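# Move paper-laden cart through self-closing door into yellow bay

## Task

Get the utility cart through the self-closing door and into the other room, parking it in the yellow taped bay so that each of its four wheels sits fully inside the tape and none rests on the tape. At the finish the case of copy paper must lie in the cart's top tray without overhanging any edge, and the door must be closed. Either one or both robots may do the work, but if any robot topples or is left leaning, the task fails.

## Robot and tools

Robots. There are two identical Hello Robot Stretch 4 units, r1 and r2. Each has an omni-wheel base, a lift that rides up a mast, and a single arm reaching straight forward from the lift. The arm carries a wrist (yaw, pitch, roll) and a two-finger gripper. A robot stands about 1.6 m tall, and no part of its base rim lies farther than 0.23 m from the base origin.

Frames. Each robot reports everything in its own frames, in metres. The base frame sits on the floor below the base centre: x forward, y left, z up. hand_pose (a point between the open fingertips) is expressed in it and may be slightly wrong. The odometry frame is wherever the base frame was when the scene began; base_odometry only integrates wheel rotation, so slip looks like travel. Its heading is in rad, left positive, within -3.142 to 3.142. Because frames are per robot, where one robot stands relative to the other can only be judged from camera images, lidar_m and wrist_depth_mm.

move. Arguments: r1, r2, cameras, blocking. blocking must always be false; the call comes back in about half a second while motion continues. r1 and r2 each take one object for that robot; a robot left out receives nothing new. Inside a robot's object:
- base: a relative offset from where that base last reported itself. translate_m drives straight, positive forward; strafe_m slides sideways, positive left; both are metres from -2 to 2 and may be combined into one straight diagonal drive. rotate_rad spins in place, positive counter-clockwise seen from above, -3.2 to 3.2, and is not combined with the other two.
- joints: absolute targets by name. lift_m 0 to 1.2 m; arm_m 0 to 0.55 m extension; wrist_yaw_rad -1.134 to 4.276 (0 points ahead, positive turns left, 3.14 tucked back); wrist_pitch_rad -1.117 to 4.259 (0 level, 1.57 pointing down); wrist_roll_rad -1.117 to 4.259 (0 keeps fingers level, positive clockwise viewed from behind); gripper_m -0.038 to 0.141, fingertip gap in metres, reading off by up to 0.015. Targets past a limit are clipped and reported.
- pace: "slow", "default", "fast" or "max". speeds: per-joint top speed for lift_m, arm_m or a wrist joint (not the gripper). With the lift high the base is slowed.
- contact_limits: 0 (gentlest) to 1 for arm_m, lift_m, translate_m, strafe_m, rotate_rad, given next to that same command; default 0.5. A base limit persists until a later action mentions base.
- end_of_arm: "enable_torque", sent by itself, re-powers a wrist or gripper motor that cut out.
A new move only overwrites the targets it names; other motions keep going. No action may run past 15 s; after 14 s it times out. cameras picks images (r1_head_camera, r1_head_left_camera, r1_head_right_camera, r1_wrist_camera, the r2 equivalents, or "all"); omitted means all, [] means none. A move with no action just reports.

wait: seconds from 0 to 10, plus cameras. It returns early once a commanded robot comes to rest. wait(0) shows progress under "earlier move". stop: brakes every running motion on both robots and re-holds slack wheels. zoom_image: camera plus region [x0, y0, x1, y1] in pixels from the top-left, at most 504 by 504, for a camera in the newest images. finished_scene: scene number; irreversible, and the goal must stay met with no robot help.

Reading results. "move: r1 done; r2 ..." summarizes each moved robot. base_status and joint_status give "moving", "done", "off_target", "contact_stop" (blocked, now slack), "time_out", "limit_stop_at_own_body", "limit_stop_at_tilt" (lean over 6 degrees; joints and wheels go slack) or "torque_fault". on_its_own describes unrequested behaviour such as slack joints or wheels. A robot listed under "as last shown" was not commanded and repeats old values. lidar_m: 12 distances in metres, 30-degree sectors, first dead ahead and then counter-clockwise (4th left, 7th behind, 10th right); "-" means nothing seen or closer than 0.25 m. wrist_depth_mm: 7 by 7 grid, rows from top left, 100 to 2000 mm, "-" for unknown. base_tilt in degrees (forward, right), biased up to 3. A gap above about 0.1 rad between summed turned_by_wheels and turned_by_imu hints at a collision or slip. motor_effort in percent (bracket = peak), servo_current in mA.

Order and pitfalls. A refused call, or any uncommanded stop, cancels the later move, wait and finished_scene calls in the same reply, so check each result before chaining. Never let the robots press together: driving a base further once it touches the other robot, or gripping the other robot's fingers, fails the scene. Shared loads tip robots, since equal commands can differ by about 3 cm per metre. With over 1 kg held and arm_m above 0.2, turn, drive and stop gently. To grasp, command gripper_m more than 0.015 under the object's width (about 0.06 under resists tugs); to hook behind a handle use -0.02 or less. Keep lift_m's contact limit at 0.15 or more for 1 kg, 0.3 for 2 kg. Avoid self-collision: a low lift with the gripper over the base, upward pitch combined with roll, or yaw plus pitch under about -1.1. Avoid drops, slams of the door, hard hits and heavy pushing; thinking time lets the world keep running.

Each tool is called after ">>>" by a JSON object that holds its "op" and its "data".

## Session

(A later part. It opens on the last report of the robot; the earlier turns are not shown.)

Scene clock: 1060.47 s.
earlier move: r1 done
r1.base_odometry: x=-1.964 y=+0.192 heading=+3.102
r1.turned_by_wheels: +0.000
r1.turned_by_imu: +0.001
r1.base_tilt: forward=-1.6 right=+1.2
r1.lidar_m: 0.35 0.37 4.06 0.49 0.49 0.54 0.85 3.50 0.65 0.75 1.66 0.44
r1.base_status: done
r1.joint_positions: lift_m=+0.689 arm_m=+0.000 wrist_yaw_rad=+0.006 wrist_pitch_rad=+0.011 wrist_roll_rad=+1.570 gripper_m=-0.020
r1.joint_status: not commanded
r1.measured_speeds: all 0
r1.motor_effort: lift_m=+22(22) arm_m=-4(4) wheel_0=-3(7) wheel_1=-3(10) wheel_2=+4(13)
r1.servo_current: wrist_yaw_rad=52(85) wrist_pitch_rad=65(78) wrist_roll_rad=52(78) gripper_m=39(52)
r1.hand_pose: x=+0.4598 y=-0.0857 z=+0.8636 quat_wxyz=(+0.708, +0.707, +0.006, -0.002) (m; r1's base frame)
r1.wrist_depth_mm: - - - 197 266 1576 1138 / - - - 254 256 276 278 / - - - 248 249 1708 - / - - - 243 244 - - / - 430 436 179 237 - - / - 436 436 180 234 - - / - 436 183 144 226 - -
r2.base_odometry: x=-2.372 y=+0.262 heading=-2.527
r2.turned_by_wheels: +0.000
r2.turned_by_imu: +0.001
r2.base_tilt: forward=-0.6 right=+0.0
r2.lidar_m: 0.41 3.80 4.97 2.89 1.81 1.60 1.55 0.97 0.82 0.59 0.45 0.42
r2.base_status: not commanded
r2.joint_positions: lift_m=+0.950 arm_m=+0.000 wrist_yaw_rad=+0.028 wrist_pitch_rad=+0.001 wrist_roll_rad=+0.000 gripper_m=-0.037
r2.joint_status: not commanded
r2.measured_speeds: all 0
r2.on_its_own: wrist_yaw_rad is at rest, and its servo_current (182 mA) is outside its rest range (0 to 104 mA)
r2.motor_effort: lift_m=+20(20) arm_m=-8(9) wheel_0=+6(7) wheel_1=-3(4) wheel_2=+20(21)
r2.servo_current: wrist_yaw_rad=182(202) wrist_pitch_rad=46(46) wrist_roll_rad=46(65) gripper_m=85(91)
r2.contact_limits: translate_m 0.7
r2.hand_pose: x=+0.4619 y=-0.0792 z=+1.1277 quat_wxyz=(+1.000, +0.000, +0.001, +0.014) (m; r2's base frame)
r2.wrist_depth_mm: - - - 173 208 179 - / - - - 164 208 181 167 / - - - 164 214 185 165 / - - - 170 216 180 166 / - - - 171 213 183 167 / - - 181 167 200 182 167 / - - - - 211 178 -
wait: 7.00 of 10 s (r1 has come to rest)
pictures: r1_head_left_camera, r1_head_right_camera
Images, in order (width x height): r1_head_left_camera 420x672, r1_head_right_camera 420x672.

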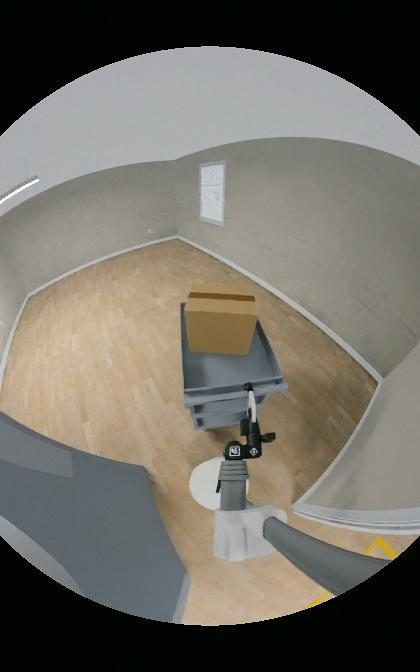

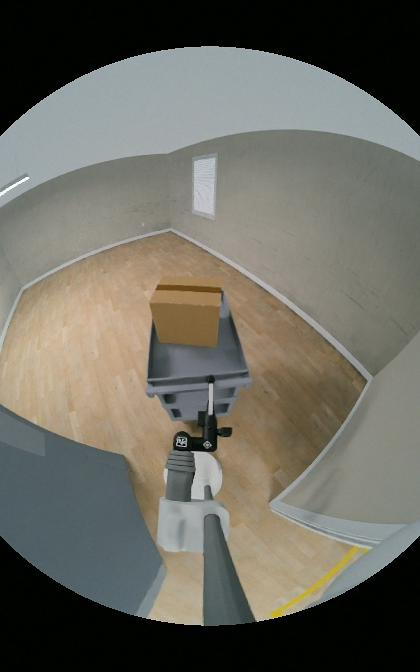

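>>> {"op": "move", "data": {"r1": {"base":{"translate_m":-0.6,"strafe_m":-0.13},"pace":"slow"}, "blocking": false, "cameras": []}}

>>> {"op": "wait", "data": {"seconds": 10, "cameras": ["r1_head_left_camera","r1_head_right_camera"]}}

Scene clock: 1066.80 s.
move: r1 moving
r1.base_odometry: x=-1.951 y=+0.194 heading=+3.102
r1.turned_by_wheels: +0.000
r1.turned_by_imu: +0.000
r1.base_tilt: forward=-1.6 right=+1.3
r1.lidar_m: 0.38 0.36 4.06 0.48 0.48 0.53 0.83 3.49 0.64 0.72 1.62 0.44
r1.base_status: translate_m moving; strafe_m moving
r1.joint_positions: lift_m=+0.689 arm_m=+0.000 wrist_yaw_rad=+0.006 wrist_pitch_rad=+0.011 wrist_roll_rad=+1.570 gripper_m=-0.020
r1.joint_status: not commanded
r1.measured_speeds: translate_m=-0.048 strafe_m=-0.012 rotate_rad=+0.002 lift_m=+0.000 arm_m=+0.000 wrist_yaw_rad=+0.000 wrist_pitch_rad=+0.000 wrist_roll_rad=+0.000
r1.motor_effort: lift_m=+22(22) arm_m=-4(4) wheel_0=-2(5) wheel_1=-6(7) wheel_2=+10(11)
r1.servo_current: wrist_yaw_rad=46(59) wrist_pitch_rad=59(72) wrist_roll_rad=59(59) gripper_m=33(52)
r1.hand_pose: x=+0.4598 y=-0.0857 z=+0.8636 quat_wxyz=(+0.708, +0.707, +0.006, -0.002) (m; r1's base frame)
r1.wrist_depth_mm: - - - 197 267 1576 1138 / - - - 254 256 277 278 / - - - 250 249 1756 - / - - - 244 244 - - / - 433 436 179 238 - - / - 433 439 180 233 - - / - 439 182 144 227 - -
r2.base_odometry: x=-2.372 y=+0.262 heading=-2.527
r2.turned_by_wheels: +0.000
r2.turned_by_imu: +0.000
r2.base_tilt: forward=-0.7 right=+0.0
r2.lidar_m: 0.40 3.82 4.96 2.87 1.82 1.60 1.53 0.94 0.83 0.61 0.44 0.42
r2.base_status: not commanded
r2.joint_positions: lift_m=+0.950 arm_m=+0.000 wrist_yaw_rad=+0.028 wrist_pitch_rad=+0.001 wrist_roll_rad=+0.000 gripper_m=-0.037
r2.joint_status: not commanded
r2.measured_speeds: all 0
r2.motor_effort: lift_m=+20(20) arm_m=-8(9) wheel_0=+6(7) wheel_1=-4(4) wheel_2=+20(21)
r2.servo_current: wrist_yaw_rad=182(195) wrist_pitch_rad=39(46) wrist_roll_rad=52(52) gripper_m=85(91)
r2.contact_limits: translate_m 0.7
r2.hand_pose: x=+0.4619 y=-0.0792 z=+1.1277 quat_wxyz=(+1.000, +0.000, +0.001, +0.014) (m; r2's base frame)
r2.wrist_depth_mm: - - - 173 207 179 - / - - - 164 209 181 167 / - - - 164 215 186 165 / - - - 171 216 180 167 / - - - 171 213 184 167 / - - 181 166 200 182 167 / - - - - 212 178 -
pictures: none
No camera images: "cameras" was empty.

Scene clock: 1073.70 s.
earlier move: r1 done
r1.base_odometry: x=-1.359 y=+0.298 heading=+3.101
r1.turned_by_wheels: -0.001
r1.turned_by_imu: -0.003
r1.base_tilt: forward=-1.6 right=+1.3
r1.lidar_m: 0.38 0.40 0.50 0.39 0.36 0.44 3.05 2.96 3.01 2.57 0.50 0.43
r1.base_status: done
r1.joint_positions: lift_m=+0.689 arm_m=+0.000 wrist_yaw_rad=-0.001 wrist_pitch_rad=+0.011 wrist_roll_rad=+1.570 gripper_m=-0.020
r1.joint_status: not commanded
r1.measured_speeds: all 0
r1.motor_effort: lift_m=+22(22) arm_m=-4(4) wheel_0=-6(10) wheel_1=-4(8) wheel_2=+0(11)
r1.servo_current: wrist_yaw_rad=52(72) wrist_pitch_rad=59(72) wrist_roll_rad=26(78) gripper_m=46(52)
r1.hand_pose: x=+0.4592 y=-0.0878 z=+0.8636 quat_wxyz=(+0.707, +0.707, +0.004, -0.005) (m; r1's base frame)
r1.wrist_depth_mm: - - - - 252 1366 1078 / - - - 248 249 1430 424 / - - - 242 244 1708 - / - - 574 240 239 - - / - 436 436 177 236 - - / - 442 201 181 233 - - / - 442 182 144 229 - -
r2.base_odometry: x=-2.372 y=+0.262 heading=-2.527
r2.turned_by_wheels: +0.000
r2.turned_by_imu: +0.001
r2.base_tilt: forward=-0.6 right=+0.1
r2.lidar_m: 0.40 3.85 4.96 2.86 1.79 1.59 1.56 0.94 0.83 0.63 0.45 0.42
r2.base_status: not commanded
r2.joint_positions: lift_m=+0.950 arm_m=+0.000 wrist_yaw_rad=+0.028 wrist_pitch_rad=+0.001 wrist_roll_rad=+0.000 gripper_m=-0.037
r2.joint_status: not commanded
r2.measured_speeds: all 0
r2.on_its_own: wrist_yaw_rad is at rest, and its servo_current (176 mA) is outside its rest range (0 to 104 mA)
r2.motor_effort: lift_m=+20(20) arm_m=-8(9) wheel_0=+7(7) wheel_1=-3(4) wheel_2=+20(21)
r2.servo_current: wrist_yaw_rad=176(208) wrist_pitch_rad=46(52) wrist_roll_rad=52(65) gripper_m=85(91)
r2.contact_limits: translate_m 0.7
r2.hand_pose: x=+0.4619 y=-0.0792 z=+1.1277 quat_wxyz=(+1.000, +0.000, +0.001, +0.014) (m; r2's base frame)
r2.wrist_depth_mm: - - - 173 207 179 - / - - - 164 208 180 166 / - - - 164 215 185 165 / - - - 171 216 180 166 / - - - 171 213 183 167 / - - 181 166 200 182 168 / - - - - 211 178 -
wait: 6.90 of 10 s (r1 has come to rest)
pictures: r1_head_left_camera, r1_head_right_camera
Images, in order (width x height): r1_head_left_camera 420x672, r1_head_right_camera 420x672.

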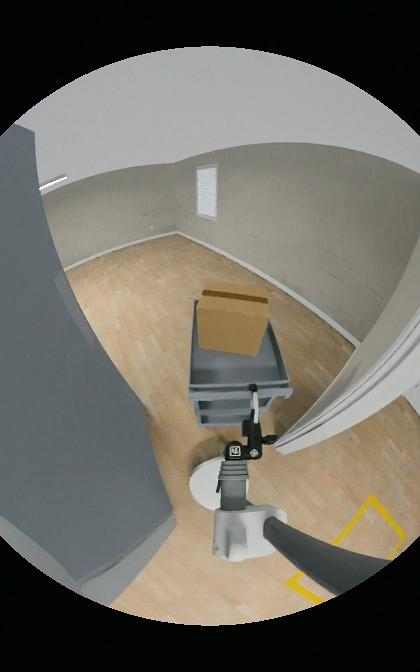

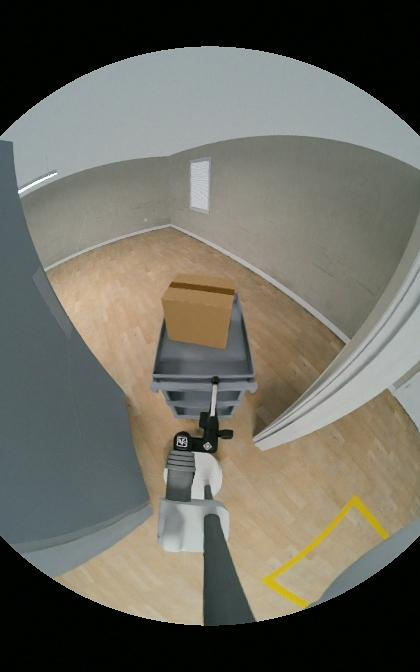

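>>> {"op": "move", "data": {"r1": {"base":{"translate_m":-0.6,"strafe_m":0.0},"pace":"slow"}, "blocking": false, "cameras": []}}

>>> {"op": "wait", "data": {"seconds": 10, "cameras": ["r1_head_camera","r1_head_left_camera","r1_head_right_camera"]}}

Scene clock: 1082.73 s.
move: r1 moving
r1.base_odometry: x=-1.347 y=+0.297 heading=+3.101
r1.turned_by_wheels: -0.001
r1.turned_by_imu: -0.001
r1.base_tilt: forward=-1.5 right=+1.3
r1.lidar_m: 0.37 0.41 0.50 0.38 0.36 0.43 3.05 2.95 3.01 2.61 0.53 0.43
r1.base_status: translate_m moving; strafe_m moving
r1.joint_positions: lift_m=+0.689 arm_m=+0.000 wrist_yaw_rad=-0.001 wrist_pitch_rad=+0.011 wrist_roll_rad=+1.570 gripper_m=-0.020
r1.joint_status: not commanded
r1.measured_speeds: translate_m=-0.049 strafe_m=+0.000 rotate_rad=-0.004 lift_m=+0.000 arm_m=+0.000 wrist_yaw_rad=+0.000 wrist_pitch_rad=+0.000 wrist_roll_rad=+0.000
r1.motor_effort: lift_m=+22(22) arm_m=-4(4) wheel_0=-11(12) wheel_1=-6(7) wheel_2=+6(8)
r1.servo_current: wrist_yaw_rad=39(52) wrist_pitch_rad=65(72) wrist_roll_rad=52(59) gripper_m=39(52)
r1.hand_pose: x=+0.4592 y=-0.0878 z=+0.8636 quat_wxyz=(+0.707, +0.707, +0.004, -0.005) (m; r1's base frame)
r1.wrist_depth_mm: - - - - 250 1397 1078 / - - - 247 245 1430 1160 / - - - 242 243 1708 - / - - 549 240 240 - - / - 436 436 177 237 - - / - 442 445 182 235 - - / - 445 179 144 230 - -
r2.base_odometry: x=-2.372 y=+0.262 heading=-2.527
r2.turned_by_wheels: +0.000
r2.turned_by_imu: +0.000
r2.base_tilt: forward=-0.6 right=+0.0
r2.lidar_m: 0.39 3.85 4.96 2.88 1.78 1.58 1.52 0.94 0.84 0.62 0.44 0.43
r2.base_status: not commanded
r2.joint_positions: lift_m=+0.950 arm_m=+0.000 wrist_yaw_rad=+0.028 wrist_pitch_rad=+0.001 wrist_roll_rad=+0.000 gripper_m=-0.037
r2.joint_status: not commanded
r2.measured_speeds: all 0
r2.motor_effort: lift_m=+20(20) arm_m=-8(9) wheel_0=+7(7) wheel_1=-4(4) wheel_2=+20(21)
r2.servo_current: wrist_yaw_rad=176(202) wrist_pitch_rad=39(46) wrist_roll_rad=59(59) gripper_m=85(91)
r2.contact_limits: translate_m 0.7
r2.hand_pose: x=+0.4619 y=-0.0792 z=+1.1277 quat_wxyz=(+1.000, +0.000, +0.001, +0.014) (m; r2's base frame)
r2.wrist_depth_mm: - - - 173 207 179 - / - - - 164 208 181 167 / - - - 164 214 186 165 / - - - 171 216 180 167 / - - - 170 213 184 167 / - - 181 166 201 182 167 / - - - - 211 178 -
pictures: none
No camera images: "cameras" was empty.

Scene clock: 1089.50 s.
earlier move: r1 done
r1.base_odometry: x=-0.760 y=+0.273 heading=+3.100
r1.turned_by_wheels: +0.000
r1.turned_by_imu: -0.003
r1.base_tilt: forward=-1.6 right=+1.3
r1.lidar_m: 0.39 0.47 0.33 0.40 0.95 2.00 2.56 2.47 2.52 2.95 2.17 0.38
r1.base_status: done
r1.joint_positions: lift_m=+0.689 arm_m=+0.000 wrist_yaw_rad=-0.002 wrist_pitch_rad=+0.011 wrist_roll_rad=+1.570 gripper_m=-0.020
r1.joint_status: not commanded
r1.measured_speeds: all 0
r1.motor_effort: lift_m=+22(22) arm_m=-4(4) wheel_0=-6(13) wheel_1=-4(8) wheel_2=+0(8)
r1.servo_current: wrist_yaw_rad=52(78) wrist_pitch_rad=65(78) wrist_roll_rad=52(72) gripper_m=46(52)
r1.hand_pose: x=+0.4591 y=-0.0879 z=+0.8636 quat_wxyz=(+0.707, +0.707, +0.003, -0.005) (m; r1's base frame)
r1.wrist_depth_mm: 634 627 640 147 204 210 - / - - - 151 210 - - / - 424 421 155 215 - - / - 430 430 160 223 - - / - 466 466 227 229 - - / - 508 200 181 233 - - / - - 182 143 244 127 -
r2.base_odometry: x=-2.372 y=+0.262 heading=-2.527
r2.turned_by_wheels: +0.000
r2.turned_by_imu: +0.001
r2.base_tilt: forward=-0.7 right=+0.1
r2.lidar_m: 0.39 3.85 4.96 2.86 1.80 1.59 1.56 0.95 0.83 0.61 0.46 0.41
r2.base_status: not commanded
r2.joint_positions: lift_m=+0.950 arm_m=+0.000 wrist_yaw_rad=+0.028 wrist_pitch_rad=+0.001 wrist_roll_rad=+0.000 gripper_m=-0.037
r2.joint_status: not commanded
r2.measured_speeds: all 0
r2.on_its_own: wrist_yaw_rad is at rest, and its servo_current (189 mA) is outside its rest range (0 to 104 mA)
r2.motor_effort: lift_m=+20(20) arm_m=-8(9) wheel_0=+7(7) wheel_1=-3(4) wheel_2=+20(21)
r2.servo_current: wrist_yaw_rad=189(202) wrist_pitch_rad=46(46) wrist_roll_rad=52(65) gripper_m=85(91)
r2.contact_limits: translate_m 0.7
r2.hand_pose: x=+0.4619 y=-0.0792 z=+1.1277 quat_wxyz=(+1.000, +0.000, +0.001, +0.014) (m; r2's base frame)
r2.wrist_depth_mm: - - - 174 207 179 - / - - - 163 208 180 167 / - - - 164 214 185 165 / - - - 171 216 180 166 / - - - 171 213 183 167 / - - 181 166 200 181 167 / - - - - 212 178 -
wait: 6.77 of 10 s (r1 has come to rest)
pictures: r1_head_camera, r1_head_left_camera, r1_head_right_camera
Images, in order (width x height): r1_head_camera 420x560, r1_head_left_camera 420x672, r1_head_right_camera 420x672.

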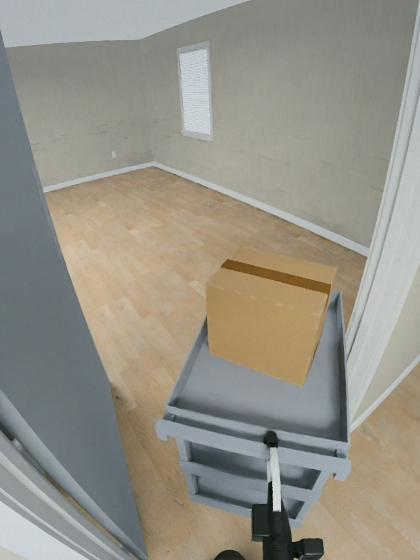

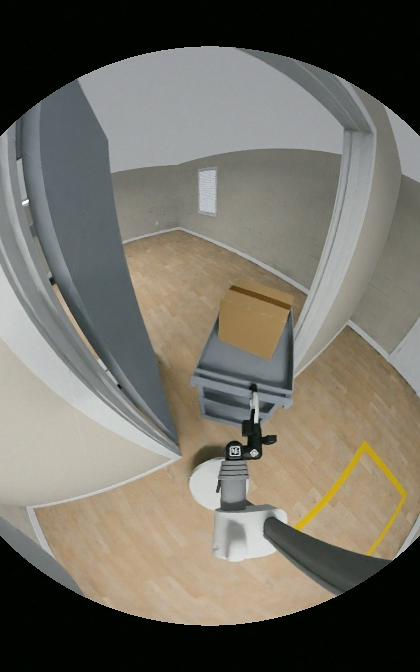

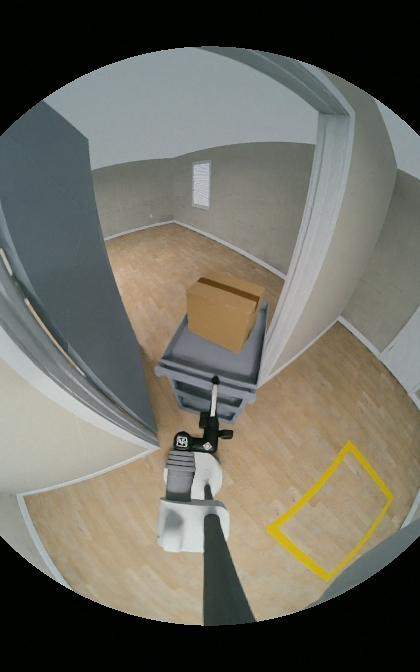

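>>> {"op": "move", "data": {"r1": {"base":{"translate_m":-0.6,"strafe_m":0.08},"pace":"slow"}, "blocking": false, "cameras": []}}

>>> {"op": "wait", "data": {"seconds": 10, "cameras": ["r1_head_camera","r1_head_right_camera"]}}

Scene clock: 1095.67 s.
move: r1 moving
r1.base_odometry: x=-0.748 y=+0.271 heading=+3.100
r1.turned_by_wheels: -0.001
r1.turned_by_imu: -0.001
r1.base_tilt: forward=-1.5 right=+1.3
r1.lidar_m: 0.41 0.47 0.34 0.43 0.98 1.97 2.55 2.45 2.49 3.01 2.26 0.41
r1.base_status: translate_m moving; strafe_m moving
r1.joint_positions: lift_m=+0.689 arm_m=+0.000 wrist_yaw_rad=-0.002 wrist_pitch_rad=+0.011 wrist_roll_rad=+1.570 gripper_m=-0.020
r1.joint_status: not commanded
r1.measured_speeds: translate_m=-0.048 strafe_m=+0.006 rotate_rad=-0.001 lift_m=+0.000 arm_m=+0.000 wrist_yaw_rad=+0.000 wrist_pitch_rad=+0.000 wrist_roll_rad=+0.000
r1.motor_effort: lift_m=+22(22) arm_m=-4(4) wheel_0=-11(11) wheel_1=-4(8) wheel_2=+6(7)
r1.servo_current: wrist_yaw_rad=59(65) wrist_pitch_rad=65(65) wrist_roll_rad=46(52) gripper_m=46(52)
r1.hand_pose: x=+0.4591 y=-0.0879 z=+0.8636 quat_wxyz=(+0.707, +0.707, +0.003, -0.005) (m; r1's base frame)
r1.wrist_depth_mm: 640 647 640 - 202 211 - / - - - - 208 - - / - 418 415 154 215 - - / - 430 433 159 221 - - / - 459 462 166 229 - - / - 508 200 183 183 - - / - - 182 138 246 127 -
r2.base_odometry: x=-2.372 y=+0.262 heading=-2.527
r2.turned_by_wheels: +0.000
r2.turned_by_imu: +0.000
r2.base_tilt: forward=-0.6 right=+0.0
r2.lidar_m: 0.39 3.79 4.97 2.90 1.82 1.59 1.55 0.95 0.85 0.61 0.46 0.42
r2.base_status: not commanded
r2.joint_positions: lift_m=+0.950 arm_m=+0.000 wrist_yaw_rad=+0.028 wrist_pitch_rad=+0.001 wrist_roll_rad=+0.000 gripper_m=-0.037
r2.joint_status: not commanded
r2.measured_speeds: all 0
r2.motor_effort: lift_m=+20(20) arm_m=-8(8) wheel_0=+6(7) wheel_1=-3(4) wheel_2=+20(21)
r2.servo_current: wrist_yaw_rad=189(195) wrist_pitch_rad=46(46) wrist_roll_rad=46(65) gripper_m=85(91)
r2.contact_limits: translate_m 0.7
r2.hand_pose: x=+0.4619 y=-0.0792 z=+1.1277 quat_wxyz=(+1.000, +0.000, +0.001, +0.014) (m; r2's base frame)
r2.wrist_depth_mm: - - - 173 208 179 - / - - - 164 208 181 167 / - - - 165 215 185 165 / - - - 170 216 180 166 / - - - 170 213 183 167 / - - 181 166 201 182 168 / - - - - 211 179 -
pictures: none
No camera images: "cameras" was empty.

Scene clock: 1102.50 s.
earlier move: r1 done
r1.base_odometry: x=-0.164 y=+0.168 heading=+3.100
r1.turned_by_wheels: +0.000
r1.turned_by_imu: -0.003
r1.base_tilt: forward=-1.6 right=+1.3
r1.lidar_m: 0.43 0.73 0.76 0.99 1.54 1.59 1.99 2.04 2.08 2.63 3.15 0.32
r1.base_status: done
r1.joint_positions: lift_m=+0.689 arm_m=+0.000 wrist_yaw_rad=-0.003 wrist_pitch_rad=+0.011 wrist_roll_rad=+1.570 gripper_m=-0.020
r1.joint_status: not commanded
r1.measured_speeds: all 0
r1.motor_effort: lift_m=+22(22) arm_m=-4(4) wheel_0=-7(14) wheel_1=-4(8) wheel_2=+1(7)
r1.servo_current: wrist_yaw_rad=59(78) wrist_pitch_rad=65(78) wrist_roll_rad=46(72) gripper_m=46(52)
r1.hand_pose: x=+0.4590 y=-0.0883 z=+0.8636 quat_wxyz=(+0.707, +0.707, +0.003, -0.005) (m; r1's base frame)
r1.wrist_depth_mm: 332 340 340 - 145 146 - / 357 362 366 - 157 155 - / - 418 421 104 174 171 - / - 512 504 113 195 - - / - - - - 221 1708 - / - - - - 182 1618 - / - - 183 131 163 1430 1281
r2.base_odometry: x=-2.372 y=+0.262 heading=-2.527
r2.turned_by_wheels: +0.000
r2.turned_by_imu: +0.001
r2.base_tilt: forward=-0.7 right=+0.0
r2.lidar_m: 0.39 3.84 4.95 2.86 1.81 1.59 1.52 0.94 0.83 0.61 0.47 0.42
r2.base_status: not commanded
r2.joint_positions: lift_m=+0.950 arm_m=+0.000 wrist_yaw_rad=+0.028 wrist_pitch_rad=+0.001 wrist_roll_rad=+0.000 gripper_m=-0.037
r2.joint_status: not commanded
r2.measured_speeds: all 0
r2.on_its_own: wrist_yaw_rad is at rest, and its servo_current (189 mA) is outside its rest range (0 to 104 mA)
r2.motor_effort: lift_m=+20(20) arm_m=-8(9) wheel_0=+6(7) wheel_1=-3(4) wheel_2=+21(21)
r2.servo_current: wrist_yaw_rad=189(208) wrist_pitch_rad=46(52) wrist_roll_rad=52(65) gripper_m=91(98)
r2.contact_limits: translate_m 0.7
r2.hand_pose: x=+0.4619 y=-0.0792 z=+1.1277 quat_wxyz=(+1.000, +0.000, +0.001, +0.014) (m; r2's base frame)
r2.wrist_depth_mm: - - - 173 208 179 - / - - - 163 208 181 166 / - - - 164 214 186 165 / - - - 171 216 180 167 / - - - 171 213 184 167 / - - 181 166 200 182 168 / - - - - 211 178 -
wait: 6.83 of 10 s (r1 has come to rest)
pictures: r1_head_camera, r1_head_right_camera
Images, in order (width x height): r1_head_camera 420x560, r1_head_right_camera 420x672.

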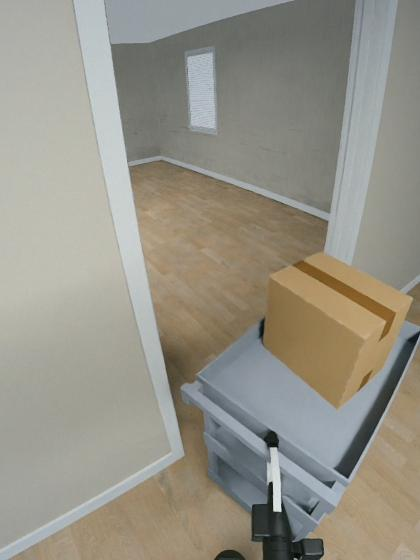

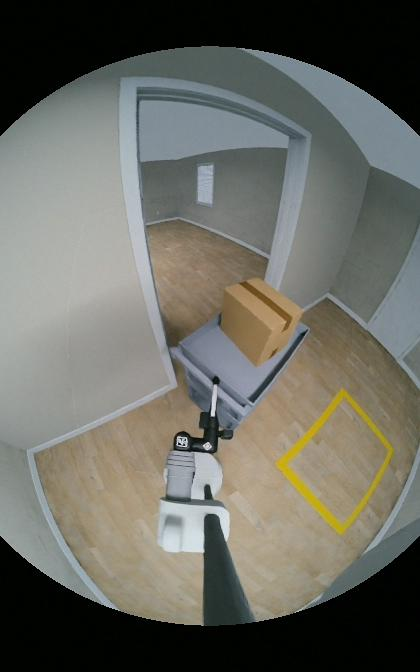

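>>> {"op": "move", "data": {"r1": {"base":{"translate_m":-0.15,"strafe_m":-0.5},"pace":"slow"}, "blocking": false, "cameras": []}}

>>> {"op": "wait", "data": {"seconds": 10, "cameras": ["r1_head_camera","r1_head_right_camera"]}}

Scene clock: 1127.00 s.
move: r1 moving
r1.base_odometry: x=-0.160 y=+0.180 heading=+3.100
r1.turned_by_wheels: +0.000
r1.turned_by_imu: +0.000
r1.base_tilt: forward=-1.6 right=+1.3
r1.lidar_m: 0.44 0.76 0.76 1.00 1.56 1.56 2.03 2.02 2.04 2.62 3.13 0.33
r1.base_status: translate_m moving; strafe_m moving
r1.joint_positions: lift_m=+0.689 arm_m=+0.000 wrist_yaw_rad=-0.003 wrist_pitch_rad=+0.011 wrist_roll_rad=+1.570 gripper_m=-0.020
r1.joint_status: not commanded
r1.measured_speeds: translate_m=-0.014 strafe_m=-0.048 rotate_rad=+0.000 lift_m=+0.000 arm_m=+0.000 wrist_yaw_rad=+0.000 wrist_pitch_rad=+0.000 wrist_roll_rad=+0.000
r1.motor_effort: lift_m=+22(22) arm_m=-4(4) wheel_0=+5(8) wheel_1=-7(9) wheel_2=+3(4)
r1.servo_current: wrist_yaw_rad=52(59) wrist_pitch_rad=59(72) wrist_roll_rad=46(59) gripper_m=46(46)
r1.hand_pose: x=+0.4591 y=-0.0882 z=+0.8636 quat_wxyz=(+0.707, +0.707, +0.003, -0.005) (m; r1's base frame)
r1.wrist_depth_mm: 329 332 340 - - 142 - / 368 359 366 - 156 154 - / - 418 424 - 171 168 - / - 521 508 109 193 - - / - - - 121 220 1756 - / - - - - 182 1661 - / - - 181 129 171 415 455
r2.base_odometry: x=-2.372 y=+0.262 heading=-2.527
r2.turned_by_wheels: +0.000
r2.turned_by_imu: +0.000
r2.base_tilt: forward=-0.6 right=+0.0
r2.lidar_m: 0.39 3.82 4.97 2.89 1.78 1.59 1.55 0.92 0.83 0.59 0.45 0.42
r2.base_status: not commanded
r2.joint_positions: lift_m=+0.950 arm_m=+0.000 wrist_yaw_rad=+0.028 wrist_pitch_rad=+0.001 wrist_roll_rad=+0.000 gripper_m=-0.037
r2.joint_status: not commanded
r2.measured_speeds: all 0
r2.motor_effort: lift_m=+20(20) arm_m=-8(8) wheel_0=+6(7) wheel_1=-4(4) wheel_2=+20(21)
r2.servo_current: wrist_yaw_rad=195(195) wrist_pitch_rad=39(46) wrist_roll_rad=46(59) gripper_m=85(91)
r2.contact_limits: translate_m 0.7
r2.hand_pose: x=+0.4619 y=-0.0792 z=+1.1277 quat_wxyz=(+1.000, +0.000, +0.001, +0.014) (m; r2's base frame)
r2.wrist_depth_mm: - - - 173 208 179 - / - - - 163 210 181 167 / - - - 164 215 186 165 / - - - 171 216 180 166 / - - - 171 213 183 167 / - - 181 166 200 182 168 / - - - - 211 178 -
pictures: none
No camera images: "cameras" was empty.

Scene clock: 1132.97 s.
earlier move: r1 done
r1.base_odometry: x=+0.006 y=+0.661 heading=+3.100
r1.turned_by_wheels: +0.000
r1.turned_by_imu: -0.001
r1.base_tilt: forward=-1.6 right=+1.3
r1.lidar_m: 0.39 0.42 1.17 1.55 1.85 1.90 1.75 1.62 1.66 2.11 2.82 0.43
r1.base_status: done
r1.joint_positions: lift_m=+0.689 arm_m=+0.000 wrist_yaw_rad=+0.006 wrist_pitch_rad=+0.011 wrist_roll_rad=+1.570 gripper_m=-0.020
r1.joint_status: not commanded
r1.measured_speeds: all 0
r1.motor_effort: lift_m=+22(22) arm_m=+0(4) wheel_0=+5(14) wheel_1=-2(9) wheel_2=+4(9)
r1.servo_current: wrist_yaw_rad=59(78) wrist_pitch_rad=72(72) wrist_roll_rad=39(65) gripper_m=46(52)
r1.hand_pose: x=+0.4598 y=-0.0857 z=+0.8636 quat_wxyz=(+0.708, +0.707, +0.006, -0.002) (m; r1's base frame)
r1.wrist_depth_mm: - - - - 221 242 243 / - - - 222 224 1576 - / - - 544 224 227 - - / - 427 433 168 229 - - / - 445 442 229 232 - - / - 469 459 178 233 - - / - 484 169 145 236 - -
r2.base_odometry: x=-2.372 y=+0.262 heading=-2.527
r2.turned_by_wheels: +0.000
r2.turned_by_imu: +0.001
r2.base_tilt: forward=-0.6 right=+0.0
r2.lidar_m: 0.39 3.84 4.98 2.88 1.80 1.59 1.53 0.93 0.83 0.63 0.46 0.42
r2.base_status: not commanded
r2.joint_positions: lift_m=+0.950 arm_m=+0.000 wrist_yaw_rad=+0.029 wrist_pitch_rad=+0.001 wrist_roll_rad=+0.000 gripper_m=-0.037
r2.joint_status: not commanded
r2.measured_speeds: all 0
r2.on_its_own: wrist_yaw_rad is at rest, and its servo_current (189 mA) is outside its rest range (0 to 104 mA)
r2.motor_effort: lift_m=+20(20) arm_m=-8(9) wheel_0=+7(7) wheel_1=-4(4) wheel_2=+20(21)
r2.servo_current: wrist_yaw_rad=189(208) wrist_pitch_rad=33(52) wrist_roll_rad=39(65) gripper_m=91(91)
r2.contact_limits: translate_m 0.7
r2.hand_pose: x=+0.4619 y=-0.0792 z=+1.1277 quat_wxyz=(+1.000, +0.000, +0.001, +0.014) (m; r2's base frame)
r2.wrist_depth_mm: - - - 174 207 179 - / - - - 164 209 181 167 / - - - 164 215 186 165 / - - - 170 215 180 166 / - - - 171 213 183 167 / - - 181 166 200 181 167 / - - - - 211 178 -
wait: 5.97 of 10 s (r1 has come to rest)
pictures: r1_head_camera, r1_head_right_camera
Images, in order (width x height): r1_head_camera 420x560, r1_head_right_camera 420x672.

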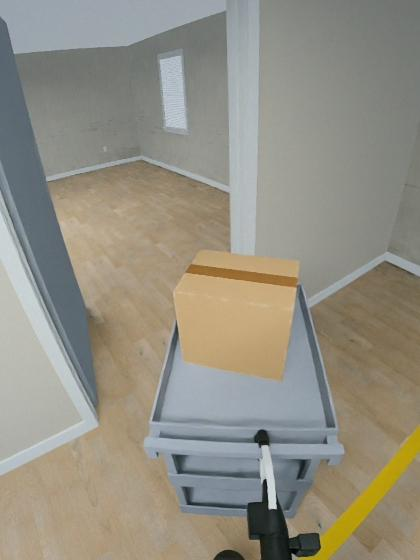

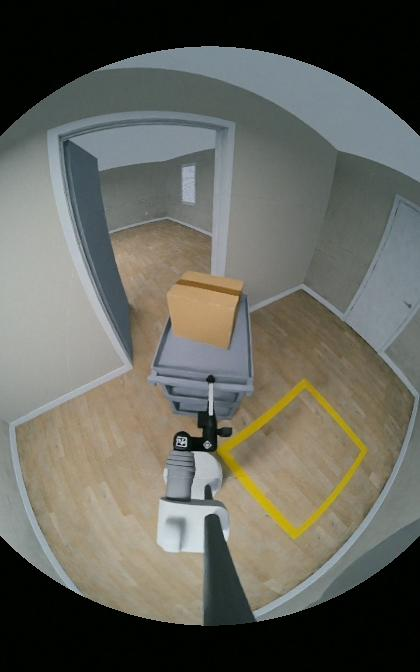

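>>> {"op": "move", "data": {"r1": {"base":{"translate_m":-0.2,"strafe_m":-0.6},"pace":"slow"}, "blocking": false, "cameras": []}}

>>> {"op": "wait", "data": {"seconds": 10, "cameras": ["r1_head_camera","r1_head_right_camera"]}}

Scene clock: 1141.33 s.
move: r1 moving
r1.base_odometry: x=+0.011 y=+0.673 heading=+3.101
r1.turned_by_wheels: +0.001
r1.turned_by_imu: +0.001
r1.base_tilt: forward=-1.6 right=+1.3
r1.lidar_m: 0.40 0.43 1.21 1.53 1.86 1.91 1.73 1.61 1.64 2.09 2.81 0.43
r1.base_status: translate_m moving; strafe_m moving
r1.joint_positions: lift_m=+0.689 arm_m=+0.000 wrist_yaw_rad=+0.006 wrist_pitch_rad=+0.011 wrist_roll_rad=+1.570 gripper_m=-0.020
r1.joint_status: not commanded
r1.measured_speeds: translate_m=-0.016 strafe_m=-0.048 rotate_rad=+0.001 lift_m=+0.000 arm_m=+0.000 wrist_yaw_rad=+0.000 wrist_pitch_rad=+0.000 wrist_roll_rad=+0.000
r1.motor_effort: lift_m=+22(22) arm_m=-4(4) wheel_0=+9(9) wheel_1=-5(9) wheel_2=+7(8)
r1.servo_current: wrist_yaw_rad=52(65) wrist_pitch_rad=59(65) wrist_roll_rad=52(59) gripper_m=46(46)
r1.hand_pose: x=+0.4598 y=-0.0857 z=+0.8636 quat_wxyz=(+0.708, +0.707, +0.006, -0.002) (m; r1's base frame)
r1.wrist_depth_mm: - - - - 224 238 240 / - - - - 225 1537 - / - - 569 167 228 - - / - 424 433 169 230 - - / - 445 445 230 232 - - / - 462 455 179 233 - - / - 480 178 144 236 - -
r2.base_odometry: x=-2.372 y=+0.262 heading=-2.527
r2.turned_by_wheels: +0.000
r2.turned_by_imu: +0.000
r2.base_tilt: forward=-0.6 right=+0.0
r2.lidar_m: 0.39 3.84 4.97 2.91 1.81 1.59 1.56 0.96 0.84 0.63 0.44 0.44
r2.base_status: not commanded
r2.joint_positions: lift_m=+0.950 arm_m=+0.000 wrist_yaw_rad=+0.029 wrist_pitch_rad=+0.001 wrist_roll_rad=+0.000 gripper_m=-0.037
r2.joint_status: not commanded
r2.measured_speeds: all 0
r2.motor_effort: lift_m=+20(20) arm_m=-8(9) wheel_0=+7(7) wheel_1=-3(4) wheel_2=+20(21)
r2.servo_current: wrist_yaw_rad=195(202) wrist_pitch_rad=39(46) wrist_roll_rad=59(59) gripper_m=78(91)
r2.contact_limits: translate_m 0.7
r2.hand_pose: x=+0.4619 y=-0.0792 z=+1.1277 quat_wxyz=(+1.000, +0.000, +0.001, +0.014) (m; r2's base frame)
r2.wrist_depth_mm: - - - 174 207 179 - / - - - 164 209 181 167 / - - - 164 214 185 166 / - - - 171 216 180 166 / - - - 171 213 184 167 / - - 181 166 200 182 168 / - - - - 211 179 -
pictures: none
No camera images: "cameras" was empty.

Scene clock: 1148.43 s.
earlier move: r1 done
r1.base_odometry: x=+0.230 y=+1.252 heading=+3.101
r1.turned_by_wheels: +0.000
r1.turned_by_imu: -0.002
r1.base_tilt: forward=-1.6 right=+1.3
r1.lidar_m: 0.27 0.25 1.72 2.17 2.23 1.78 1.19 1.10 1.13 1.43 2.44 0.48
r1.base_status: done
r1.joint_positions: lift_m=+0.689 arm_m=+0.000 wrist_yaw_rad=+0.006 wrist_pitch_rad=+0.011 wrist_roll_rad=+1.570 gripper_m=-0.020
r1.joint_status: not commanded
r1.measured_speeds: all 0
r1.motor_effort: lift_m=+22(22) arm_m=-4(4) wheel_0=+6(11) wheel_1=-2(9) wheel_2=+5(10)
r1.servo_current: wrist_yaw_rad=59(78) wrist_pitch_rad=65(85) wrist_roll_rad=33(65) gripper_m=46(52)
r1.hand_pose: x=+0.4598 y=-0.0857 z=+0.8636 quat_wxyz=(+0.708, +0.707, +0.006, -0.002) (m; r1's base frame)
r1.wrist_depth_mm: - - - - - 1708 1205 / - - - - - 1661 1182 / - - - - 345 1430 1138 / - - - - 298 1618 1229 / - - - - 254 1618 - / - - 182 186 234 - - / - 392 180 151 205 - -
r2.base_odometry: x=-2.372 y=+0.262 heading=-2.527
r2.turned_by_wheels: +0.000
r2.turned_by_imu: +0.001
r2.base_tilt: forward=-0.6 right=+0.1
r2.lidar_m: 0.37 3.84 4.98 2.87 1.80 1.57 1.57 0.94 0.85 0.61 0.44 0.41
r2.base_status: not commanded
r2.joint_positions: lift_m=+0.950 arm_m=+0.000 wrist_yaw_rad=+0.029 wrist_pitch_rad=+0.001 wrist_roll_rad=+0.000 gripper_m=-0.037
r2.joint_status: not commanded
r2.measured_speeds: all 0
r2.on_its_own: wrist_yaw_rad is at rest, and its servo_current (189 mA) is outside its rest range (0 to 104 mA)
r2.motor_effort: lift_m=+20(20) arm_m=-8(9) wheel_0=+6(7) wheel_1=-4(4) wheel_2=+20(21)
r2.servo_current: wrist_yaw_rad=189(202) wrist_pitch_rad=33(52) wrist_roll_rad=39(72) gripper_m=85(91)
r2.contact_limits: translate_m 0.7
r2.hand_pose: x=+0.4619 y=-0.0792 z=+1.1277 quat_wxyz=(+1.000, +0.000, +0.001, +0.014) (m; r2's base frame)
r2.wrist_depth_mm: - - - 173 208 179 - / - - - 163 209 180 167 / - - - 164 215 185 165 / - - - 170 216 180 166 / - - - 170 213 183 167 / - - 181 166 200 181 167 / - - - - 211 178 -
wait: 7.10 of 10 s (r1 has come to rest)
pictures: r1_head_camera, r1_head_right_camera
Images, in order (width x height): r1_head_camera 420x560, r1_head_right_camera 420x672.

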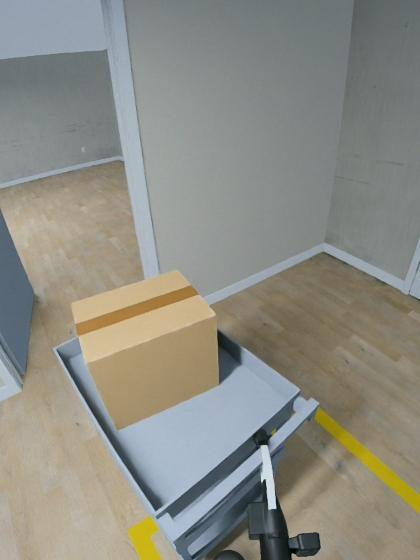

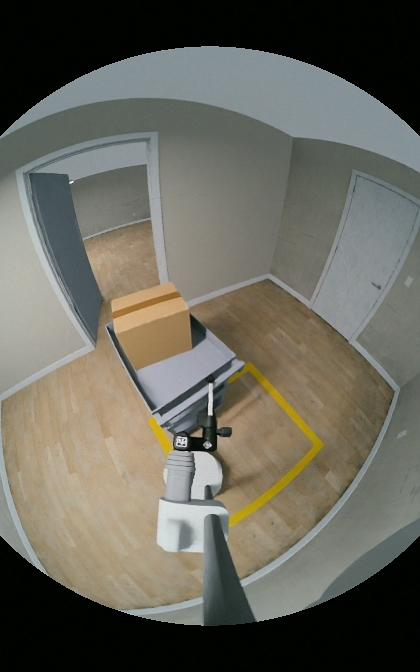

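>>> {"op": "move", "data": {"r1": {"base":{"translate_m":-0.28,"strafe_m":-0.47},"pace":"slow"}, "blocking": false, "cameras": []}}

>>> {"op": "wait", "data": {"seconds": 10, "cameras": ["r1_head_camera","r1_head_left_camera","r1_head_right_camera"]}}

Scene clock: 1154.03 s.
move: r1 moving
r1.base_odometry: x=+0.237 y=+1.263 heading=+3.102
r1.turned_by_wheels: +0.001
r1.turned_by_imu: +0.001
r1.base_tilt: forward=-1.6 right=+1.3
r1.lidar_m: 0.26 0.26 1.74 2.20 2.23 1.73 1.17 1.08 1.11 1.43 2.45 0.50
r1.base_status: translate_m moving; strafe_m moving
r1.joint_positions: lift_m=+0.689 arm_m=+0.000 wrist_yaw_rad=+0.007 wrist_pitch_rad=+0.011 wrist_roll_rad=+1.570 gripper_m=-0.020
r1.joint_status: not commanded
r1.measured_speeds: translate_m=-0.025 strafe_m=-0.041 rotate_rad=-0.002 lift_m=+0.000 arm_m=+0.000 wrist_yaw_rad=+0.001 wrist_pitch_rad=+0.000 wrist_roll_rad=+0.000
r1.motor_effort: lift_m=+22(22) arm_m=-3(4) wheel_0=+8(10) wheel_1=-4(6) wheel_2=+12(12)
r1.servo_current: wrist_yaw_rad=46(65) wrist_pitch_rad=59(72) wrist_roll_rad=39(72) gripper_m=39(52)
r1.hand_pose: x=+0.4599 y=-0.0854 z=+0.8636 quat_wxyz=(+0.708, +0.707, +0.007, -0.002) (m; r1's base frame)
r1.wrist_depth_mm: - - - - - 1661 1205 / - - - - - 1708 1205 / - - - - 342 345 347 / - - - - 301 1618 1229 / - - - - 255 1576 - / - - 182 186 234 1576 - / - 392 179 152 205 - -
r2.base_odometry: x=-2.372 y=+0.262 heading=-2.527
r2.turned_by_wheels: +0.000
r2.turned_by_imu: +0.000
r2.base_tilt: forward=-0.6 right=+0.1
r2.lidar_m: 0.39 3.81 4.96 2.91 1.79 1.58 1.53 0.93 0.84 0.63 0.44 0.42
r2.base_status: not commanded
r2.joint_positions: lift_m=+0.950 arm_m=+0.000 wrist_yaw_rad=+0.029 wrist_pitch_rad=+0.001 wrist_roll_rad=+0.000 gripper_m=-0.037
r2.joint_status: not commanded
r2.measured_speeds: all 0
r2.motor_effort: lift_m=+20(20) arm_m=-8(9) wheel_0=+7(7) wheel_1=-3(4) wheel_2=+21(21)
r2.servo_current: wrist_yaw_rad=182(195) wrist_pitch_rad=39(46) wrist_roll_rad=39(52) gripper_m=85(91)
r2.contact_limits: translate_m 0.7
r2.hand_pose: x=+0.4619 y=-0.0792 z=+1.1277 quat_wxyz=(+1.000, +0.000, +0.001, +0.014) (m; r2's base frame)
r2.wrist_depth_mm: - - - 174 207 179 - / - - - 164 209 181 167 / - - - 164 214 185 165 / - - - 171 216 180 166 / - - - 171 213 183 167 / - - 181 167 200 181 167 / - - - - 211 179 -
pictures: none
No camera images: "cameras" was empty.

Scene clock: 1160.30 s.
earlier move: r1 done
r1.base_odometry: x=+0.529 y=+1.711 heading=+3.103
r1.turned_by_wheels: +0.001
r1.turned_by_imu: +0.001
r1.base_tilt: forward=-1.6 right=+1.2
r1.lidar_m: 0.26 0.25 0.45 2.64 2.44 0.98 0.65 0.58 0.62 0.77 1.71 0.58
r1.base_status: done
r1.joint_positions: lift_m=+0.689 arm_m=+0.000 wrist_yaw_rad=+0.016 wrist_pitch_rad=+0.011 wrist_roll_rad=+1.570 gripper_m=-0.020
r1.joint_status: not commanded
r1.measured_speeds: all 0
r1.motor_effort: lift_m=+22(22) arm_m=+4(4) wheel_0=+14(16) wheel_1=+4(7) wheel_2=+7(13)
r1.servo_current: wrist_yaw_rad=91(104) wrist_pitch_rad=65(72) wrist_roll_rad=59(72) gripper_m=46(52)
r1.hand_pose: x=+0.4606 y=-0.0828 z=+0.8636 quat_wxyz=(+0.708, +0.707, +0.010, +0.002) (m; r1's base frame)
r1.wrist_depth_mm: - - - - - 1661 1182 / - - - - - 1708 1182 / - - - - - 1708 1205 / - - - - - 1537 1118 / - - - - 314 1618 1229 / - - - 187 241 1708 1281 / - - 167 - 178 1366 -
r2.base_odometry: x=-2.372 y=+0.262 heading=-2.527
r2.turned_by_wheels: +0.000
r2.turned_by_imu: +0.001
r2.base_tilt: forward=-0.6 right=+0.0
r2.lidar_m: 0.39 3.85 4.96 2.87 1.80 1.58 1.54 0.96 0.84 0.62 0.46 0.42
r2.base_status: not commanded
r2.joint_positions: lift_m=+0.950 arm_m=+0.000 wrist_yaw_rad=+0.029 wrist_pitch_rad=+0.001 wrist_roll_rad=+0.000 gripper_m=-0.037
r2.joint_status: not commanded
r2.measured_speeds: all 0
r2.on_its_own: wrist_yaw_rad is at rest, and its servo_current (189 mA) is outside its rest range (0 to 104 mA)
r2.motor_effort: lift_m=+20(20) arm_m=-8(9) wheel_0=+7(7) wheel_1=-3(4) wheel_2=+20(21)
r2.servo_current: wrist_yaw_rad=189(202) wrist_pitch_rad=39(46) wrist_roll_rad=52(59) gripper_m=91(91)
r2.contact_limits: translate_m 0.7
r2.hand_pose: x=+0.4619 y=-0.0792 z=+1.1277 quat_wxyz=(+1.000, +0.000, +0.001, +0.014) (m; r2's base frame)
r2.wrist_depth_mm: - - - 173 207 179 - / - - - 163 209 180 167 / - - - 164 214 185 165 / - - - 171 216 180 166 / - - - 171 213 183 167 / - - 181 166 201 181 168 / - - - - 211 178 -
wait: 6.27 of 10 s (r1 has come to rest)
pictures: r1_head_camera, r1_head_left_camera, r1_head_right_camera
Images, in order (width x height): r1_head_camera 420x560, r1_head_left_camera 420x672, r1_head_right_camera 420x672.

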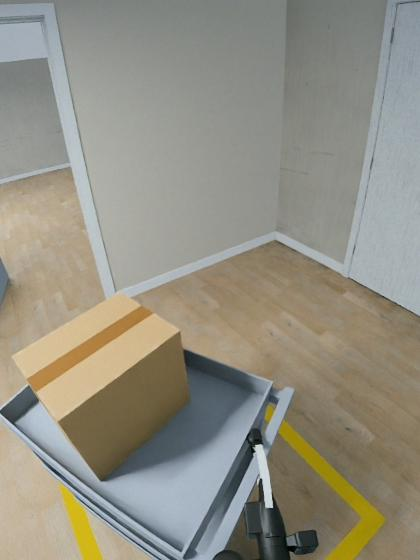

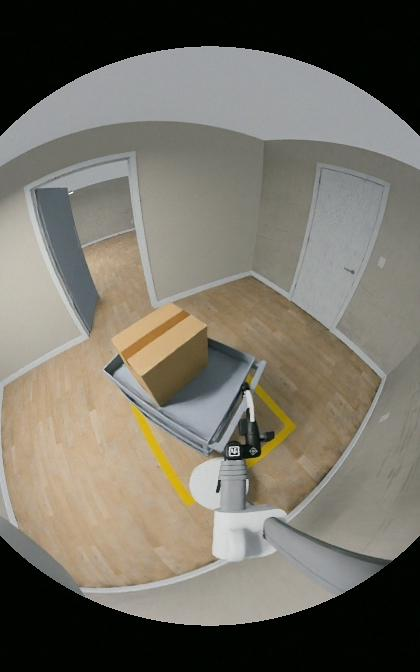

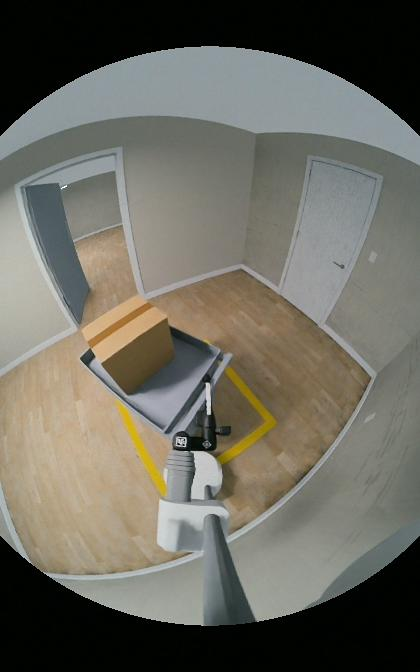

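>>> {"op": "move", "data": {"r1": {"joints":{"gripper_m":0.12}}, "blocking": false, "cameras": []}}

>>> {"op": "wait", "data": {"seconds": 3, "cameras": []}}

>>> {"op": "move", "data": {"r1": {"base":{"translate_m":-0.22},"pace":"slow"}, "blocking": false, "cameras": []}}

>>> {"op": "wait", "data": {"seconds": 6, "cameras": ["r1_head_camera","r1_head_left_camera","r1_head_right_camera"]}}

Scene clock: 1169.27 s.
move: r1 moving
r1.base_odometry: x=+0.529 y=+1.711 heading=+3.103
r1.turned_by_wheels: +0.000
r1.turned_by_imu: +0.000
r1.base_tilt: forward=-1.6 right=+1.2
r1.lidar_m: 0.25 0.25 0.45 2.63 2.43 0.98 0.65 0.57 0.61 0.80 1.71 2.27
r1.base_status: not commanded
r1.joint_positions: lift_m=+0.689 arm_m=+0.000 wrist_yaw_rad=+0.016 wrist_pitch_rad=+0.011 wrist_roll_rad=+1.570 gripper_m=+0.005
r1.joint_status: gripper_m moving
r1.measured_speeds: all 0
r1.motor_effort: lift_m=+22(22) arm_m=+4(4) wheel_0=+12(14) wheel_1=+4(4) wheel_2=+6(8)
r1.servo_current: wrist_yaw_rad=98(111) wrist_pitch_rad=65(72) wrist_roll_rad=33(52) gripper_m=85(85)
r1.hand_pose: x=+0.4606 y=-0.0828 z=+0.8636 quat_wxyz=(+0.708, +0.707, +0.010, +0.002) (m; r1's base frame)
r1.wrist_depth_mm: - - - - - 1618 1205 / - - - - - 1661 1205 / - - - - - 1661 1229 / - - - - 368 1499 1098 / - - - - 353 1576 1205 / - - - 195 246 1708 1255 / - - 164 - 172 1397 -
r2.base_odometry: x=-2.372 y=+0.262 heading=-2.527
r2.turned_by_wheels: +0.000
r2.turned_by_imu: +0.000
r2.base_tilt: forward=-0.6 right=+0.1
r2.lidar_m: 0.39 3.85 4.97 2.89 1.78 1.58 1.55 0.94 0.83 0.64 0.45 0.42
r2.base_status: not commanded
r2.joint_positions: lift_m=+0.950 arm_m=+0.000 wrist_yaw_rad=+0.029 wrist_pitch_rad=+0.001 wrist_roll_rad=+0.000 gripper_m=-0.037
r2.joint_status: not commanded
r2.measured_speeds: all 0
r2.motor_effort: lift_m=+20(20) arm_m=-8(9) wheel_0=+6(7) wheel_1=-3(4) wheel_2=+21(21)
r2.servo_current: wrist_yaw_rad=182(189) wrist_pitch_rad=46(46) wrist_roll_rad=46(52) gripper_m=78(91)
r2.contact_limits: translate_m 0.7
r2.hand_pose: x=+0.4619 y=-0.0792 z=+1.1277 quat_wxyz=(+1.000, +0.000, +0.001, +0.014) (m; r2's base frame)
r2.wrist_depth_mm: - - - 174 208 179 - / - - - 164 209 181 166 / - - - 164 215 185 165 / - - - 170 216 179 167 / - - - 171 213 183 167 / - - 181 166 201 182 168 / - - - - 211 179 -
pictures: none
No camera images: "cameras" was empty.

Scene clock: 1170.93 s.
earlier move: r1 done
r1.base_odometry: x=+0.529 y=+1.711 heading=+3.101
r1.turned_by_wheels: -0.002
r1.turned_by_imu: -0.002
r1.base_tilt: forward=-1.6 right=+1.3
r1.lidar_m: 0.25 0.25 0.45 2.64 2.44 0.96 0.66 0.60 0.61 0.79 1.74 0.58
r1.base_status: not commanded
r1.joint_positions: lift_m=+0.689 arm_m=+0.000 wrist_yaw_rad=+0.003 wrist_pitch_rad=+0.007 wrist_roll_rad=+1.570 gripper_m=+0.120
r1.joint_status: all done
r1.measured_speeds: all 0
r1.motor_effort: lift_m=+22(22) arm_m=-4(4) wheel_0=+0(14) wheel_1=+0(4) wheel_2=+1(8)
r1.servo_current: wrist_yaw_rad=46(111) wrist_pitch_rad=46(72) wrist_roll_rad=46(65) gripper_m=46(98)
r1.hand_pose: x=+0.4595 y=-0.0867 z=+0.8650 quat_wxyz=(+0.708, +0.707, +0.003, -0.001) (m; r1's base frame)
r1.wrist_depth_mm: - - - - - 1708 1182 / - - - - - 1756 1229 / - - - - - 1756 1229 / - - - - - 1708 1205 / - - - - 349 364 362 / - - - - 193 213 1255 / - 159 - 145 224 1661 1308
r2.base_odometry: x=-2.372 y=+0.262 heading=-2.527
r2.turned_by_wheels: +0.000
r2.turned_by_imu: +0.000
r2.base_tilt: forward=-0.6 right=+0.0
r2.lidar_m: 0.38 3.85 4.95 2.88 1.80 1.60 1.57 0.93 0.83 0.61 0.45 0.41
r2.base_status: not commanded
r2.joint_positions: lift_m=+0.950 arm_m=+0.000 wrist_yaw_rad=+0.029 wrist_pitch_rad=+0.001 wrist_roll_rad=+0.000 gripper_m=-0.037
r2.joint_status: not commanded
r2.measured_speeds: all 0
r2.on_its_own: wrist_yaw_rad is at rest, and its servo_current (195 mA) is outside its rest range (0 to 104 mA)
r2.motor_effort: lift_m=+20(20) arm_m=-8(9) wheel_0=+6(7) wheel_1=-3(4) wheel_2=+21(21)
r2.servo_current: wrist_yaw_rad=195(202) wrist_pitch_rad=39(46) wrist_roll_rad=52(59) gripper_m=85(91)
r2.contact_limits: translate_m 0.7
r2.hand_pose: x=+0.4619 y=-0.0792 z=+1.1277 quat_wxyz=(+1.000, +0.000, +0.001, +0.014) (m; r2's base frame)
r2.wrist_depth_mm: - - - 174 208 179 - / - - - 164 208 180 167 / - - - 164 215 186 165 / - - - 170 216 179 166 / - - - 171 213 183 167 / - - 181 166 200 182 167 / - - - - 211 178 -
wait: 1.67 of 3 s (r1 has come to rest)
pictures: none
No camera images: "cameras" was empty.

Scene clock: 1171.43 s.
move: r1 moving
r1.base_odometry: x=+0.541 y=+1.710 heading=+3.101
r1.turned_by_wheels: +0.000
r1.turned_by_imu: +0.000
r1.base_tilt: forward=-1.6 right=+1.3
r1.lidar_m: 0.26 0.25 0.50 2.62 2.43 0.98 0.65 0.58 0.59 0.78 1.71 0.62
r1.base_status: translate_m moving
r1.joint_positions: lift_m=+0.689 arm_m=+0.000 wrist_yaw_rad=+0.003 wrist_pitch_rad=+0.007 wrist_roll_rad=+1.570 gripper_m=+0.120
r1.joint_status: not commanded
r1.measured_speeds: translate_m=-0.049 strafe_m=+0.000 rotate_rad=+0.001 lift_m=+0.000 arm_m=+0.000 wrist_yaw_rad=+0.000 wrist_pitch_rad=+0.000 wrist_roll_rad=+0.000
r1.motor_effort: lift_m=+22(22) arm_m=-4(4) wheel_0=-7(8) wheel_1=-5(7) wheel_2=+6(6)
r1.servo_current: wrist_yaw_rad=46(59) wrist_pitch_rad=39(52) wrist_roll_rad=52(59) gripper_m=39(52)
r1.hand_pose: x=+0.4595 y=-0.0867 z=+0.8650 quat_wxyz=(+0.708, +0.707, +0.003, -0.001) (m; r1's base frame)
r1.wrist_depth_mm: - - - - - 1661 1182 / - - - - - 1708 1229 / - - - - - 1756 1182 / - - - - - 1756 1205 / - - - - 362 373 373 / - - - - 193 213 1336 / - 160 - 144 232 1661 -
r2.base_odometry: x=-2.372 y=+0.262 heading=-2.527
r2.turned_by_wheels: +0.000
r2.turned_by_imu: +0.000
r2.base_tilt: forward=-0.6 right=+0.0
r2.lidar_m: 0.40 3.85 4.97 2.86 1.79 1.59 1.58 0.94 0.83 0.63 0.46 0.42
r2.base_status: not commanded
r2.joint_positions: lift_m=+0.950 arm_m=+0.000 wrist_yaw_rad=+0.029 wrist_pitch_rad=+0.001 wrist_roll_rad=+0.000 gripper_m=-0.037
r2.joint_status: not commanded
r2.measured_speeds: all 0
r2.motor_effort: lift_m=+20(20) arm_m=-8(9) wheel_0=+6(7) wheel_1=-4(4) wheel_2=+20(21)
r2.servo_current: wrist_yaw_rad=182(202) wrist_pitch_rad=39(46) wrist_roll_rad=52(52) gripper_m=85(91)
r2.contact_limits: translate_m 0.7
r2.hand_pose: x=+0.4619 y=-0.0792 z=+1.1277 quat_wxyz=(+1.000, +0.000, +0.001, +0.014) (m; r2's base frame)
r2.wrist_depth_mm: - - - 173 208 180 - / - - - 164 208 180 167 / - - - 165 215 186 165 / - - - 171 216 180 166 / - - - 170 213 183 167 / - - 181 166 200 182 167 / - - - - 211 179 -
pictures: none
No camera images: "cameras" was empty.

Scene clock: 1174.43 s.
earlier move: r1 done
r1.base_odometry: x=+0.748 y=+1.702 heading=+3.101
r1.turned_by_wheels: +0.000
r1.turned_by_imu: +0.000
r1.base_tilt: forward=-1.6 right=+1.2
r1.lidar_m: 0.39 0.44 2.38 2.50 2.29 0.70 0.47 0.42 0.43 0.56 1.24 2.43
r1.base_status: done
r1.joint_positions: lift_m=+0.689 arm_m=+0.000 wrist_yaw_rad=+0.003 wrist_pitch_rad=+0.007 wrist_roll_rad=+1.570 gripper_m=+0.120
r1.joint_status: not commanded
r1.measured_speeds: all 0
r1.motor_effort: lift_m=+22(22) arm_m=-4(4) wheel_0=-4(8) wheel_1=-3(7) wheel_2=+3(7)
r1.servo_current: wrist_yaw_rad=39(65) wrist_pitch_rad=46(59) wrist_roll_rad=65(65) gripper_m=46(52)
r1.hand_pose: x=+0.4595 y=-0.0867 z=+0.8650 quat_wxyz=(+0.708, +0.707, +0.003, -0.001) (m; r1's base frame)
r1.wrist_depth_mm: - - - - - 1661 1205 / - - - - - 1708 1205 / - - - - - 1756 1229 / - - - - - 1661 1138 / - - - - - 1756 - / - - - - 195 196 - / - - - 145 - - -
r2.base_odometry: x=-2.372 y=+0.262 heading=-2.527
r2.turned_by_wheels: +0.000
r2.turned_by_imu: +0.000
r2.base_tilt: forward=-0.7 right=+0.0
r2.lidar_m: 0.39 3.83 4.96 2.89 1.79 1.59 1.57 0.97 0.82 0.61 0.45 0.41
r2.base_status: not commanded
r2.joint_positions: lift_m=+0.950 arm_m=+0.000 wrist_yaw_rad=+0.029 wrist_pitch_rad=+0.001 wrist_roll_rad=+0.000 gripper_m=-0.037
r2.joint_status: not commanded
r2.measured_speeds: all 0
r2.on_its_own: wrist_yaw_rad is at rest, and its servo_current (182 mA) is outside its rest range (0 to 104 mA)
r2.motor_effort: lift_m=+20(20) arm_m=-8(9) wheel_0=+7(7) wheel_1=-3(4) wheel_2=+21(21)
r2.servo_current: wrist_yaw_rad=182(208) wrist_pitch_rad=33(46) wrist_roll_rad=52(65) gripper_m=91(91)
r2.contact_limits: translate_m 0.7
r2.hand_pose: x=+0.4619 y=-0.0792 z=+1.1277 quat_wxyz=(+1.000, +0.000, +0.001, +0.014) (m; r2's base frame)
r2.wrist_depth_mm: - - - 173 207 179 - / - - - 164 208 180 167 / - - - 164 214 185 165 / - - - 170 217 180 166 / - - - 170 213 184 167 / - - 181 166 200 182 168 / - - - - 211 179 -
wait: 3.00 of 6 s (r1 has come to rest)
pictures: r1_head_camera, r1_head_left_camera, r1_head_right_camera
Images, in order (width x height): r1_head_camera 420x560, r1_head_left_camera 420x672, r1_head_right_camera 420x672.

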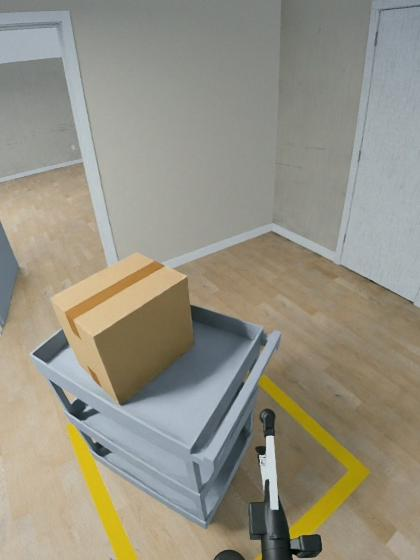

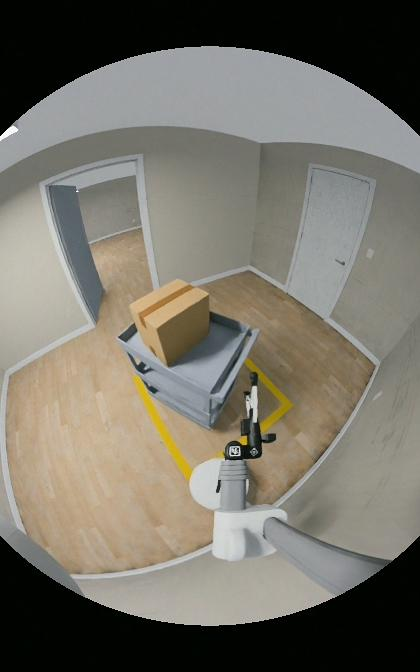

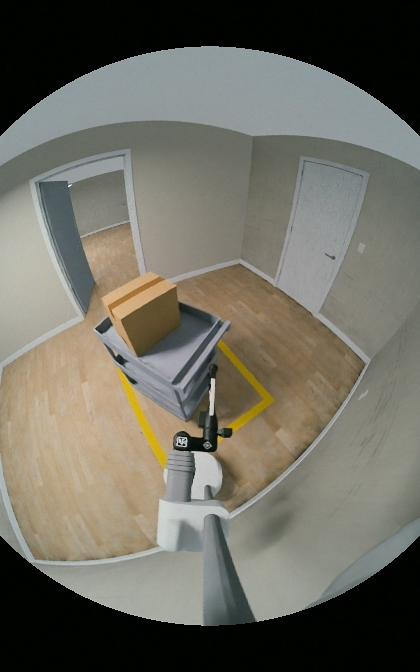

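>>> {"op": "zoom_image", "data": {"camera": "r1_head_camera", "region": [0, 340, 300, 560]}}

Scaled by 1.680 from the camera's 420x560 image, which has a finer 600x800 frame.

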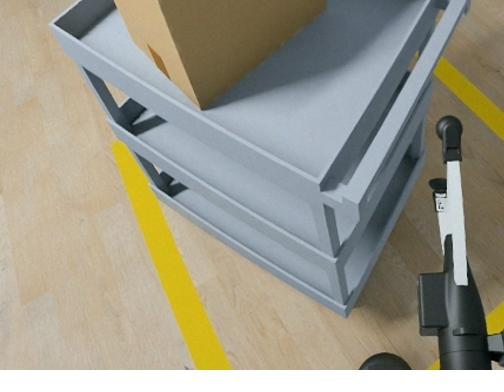

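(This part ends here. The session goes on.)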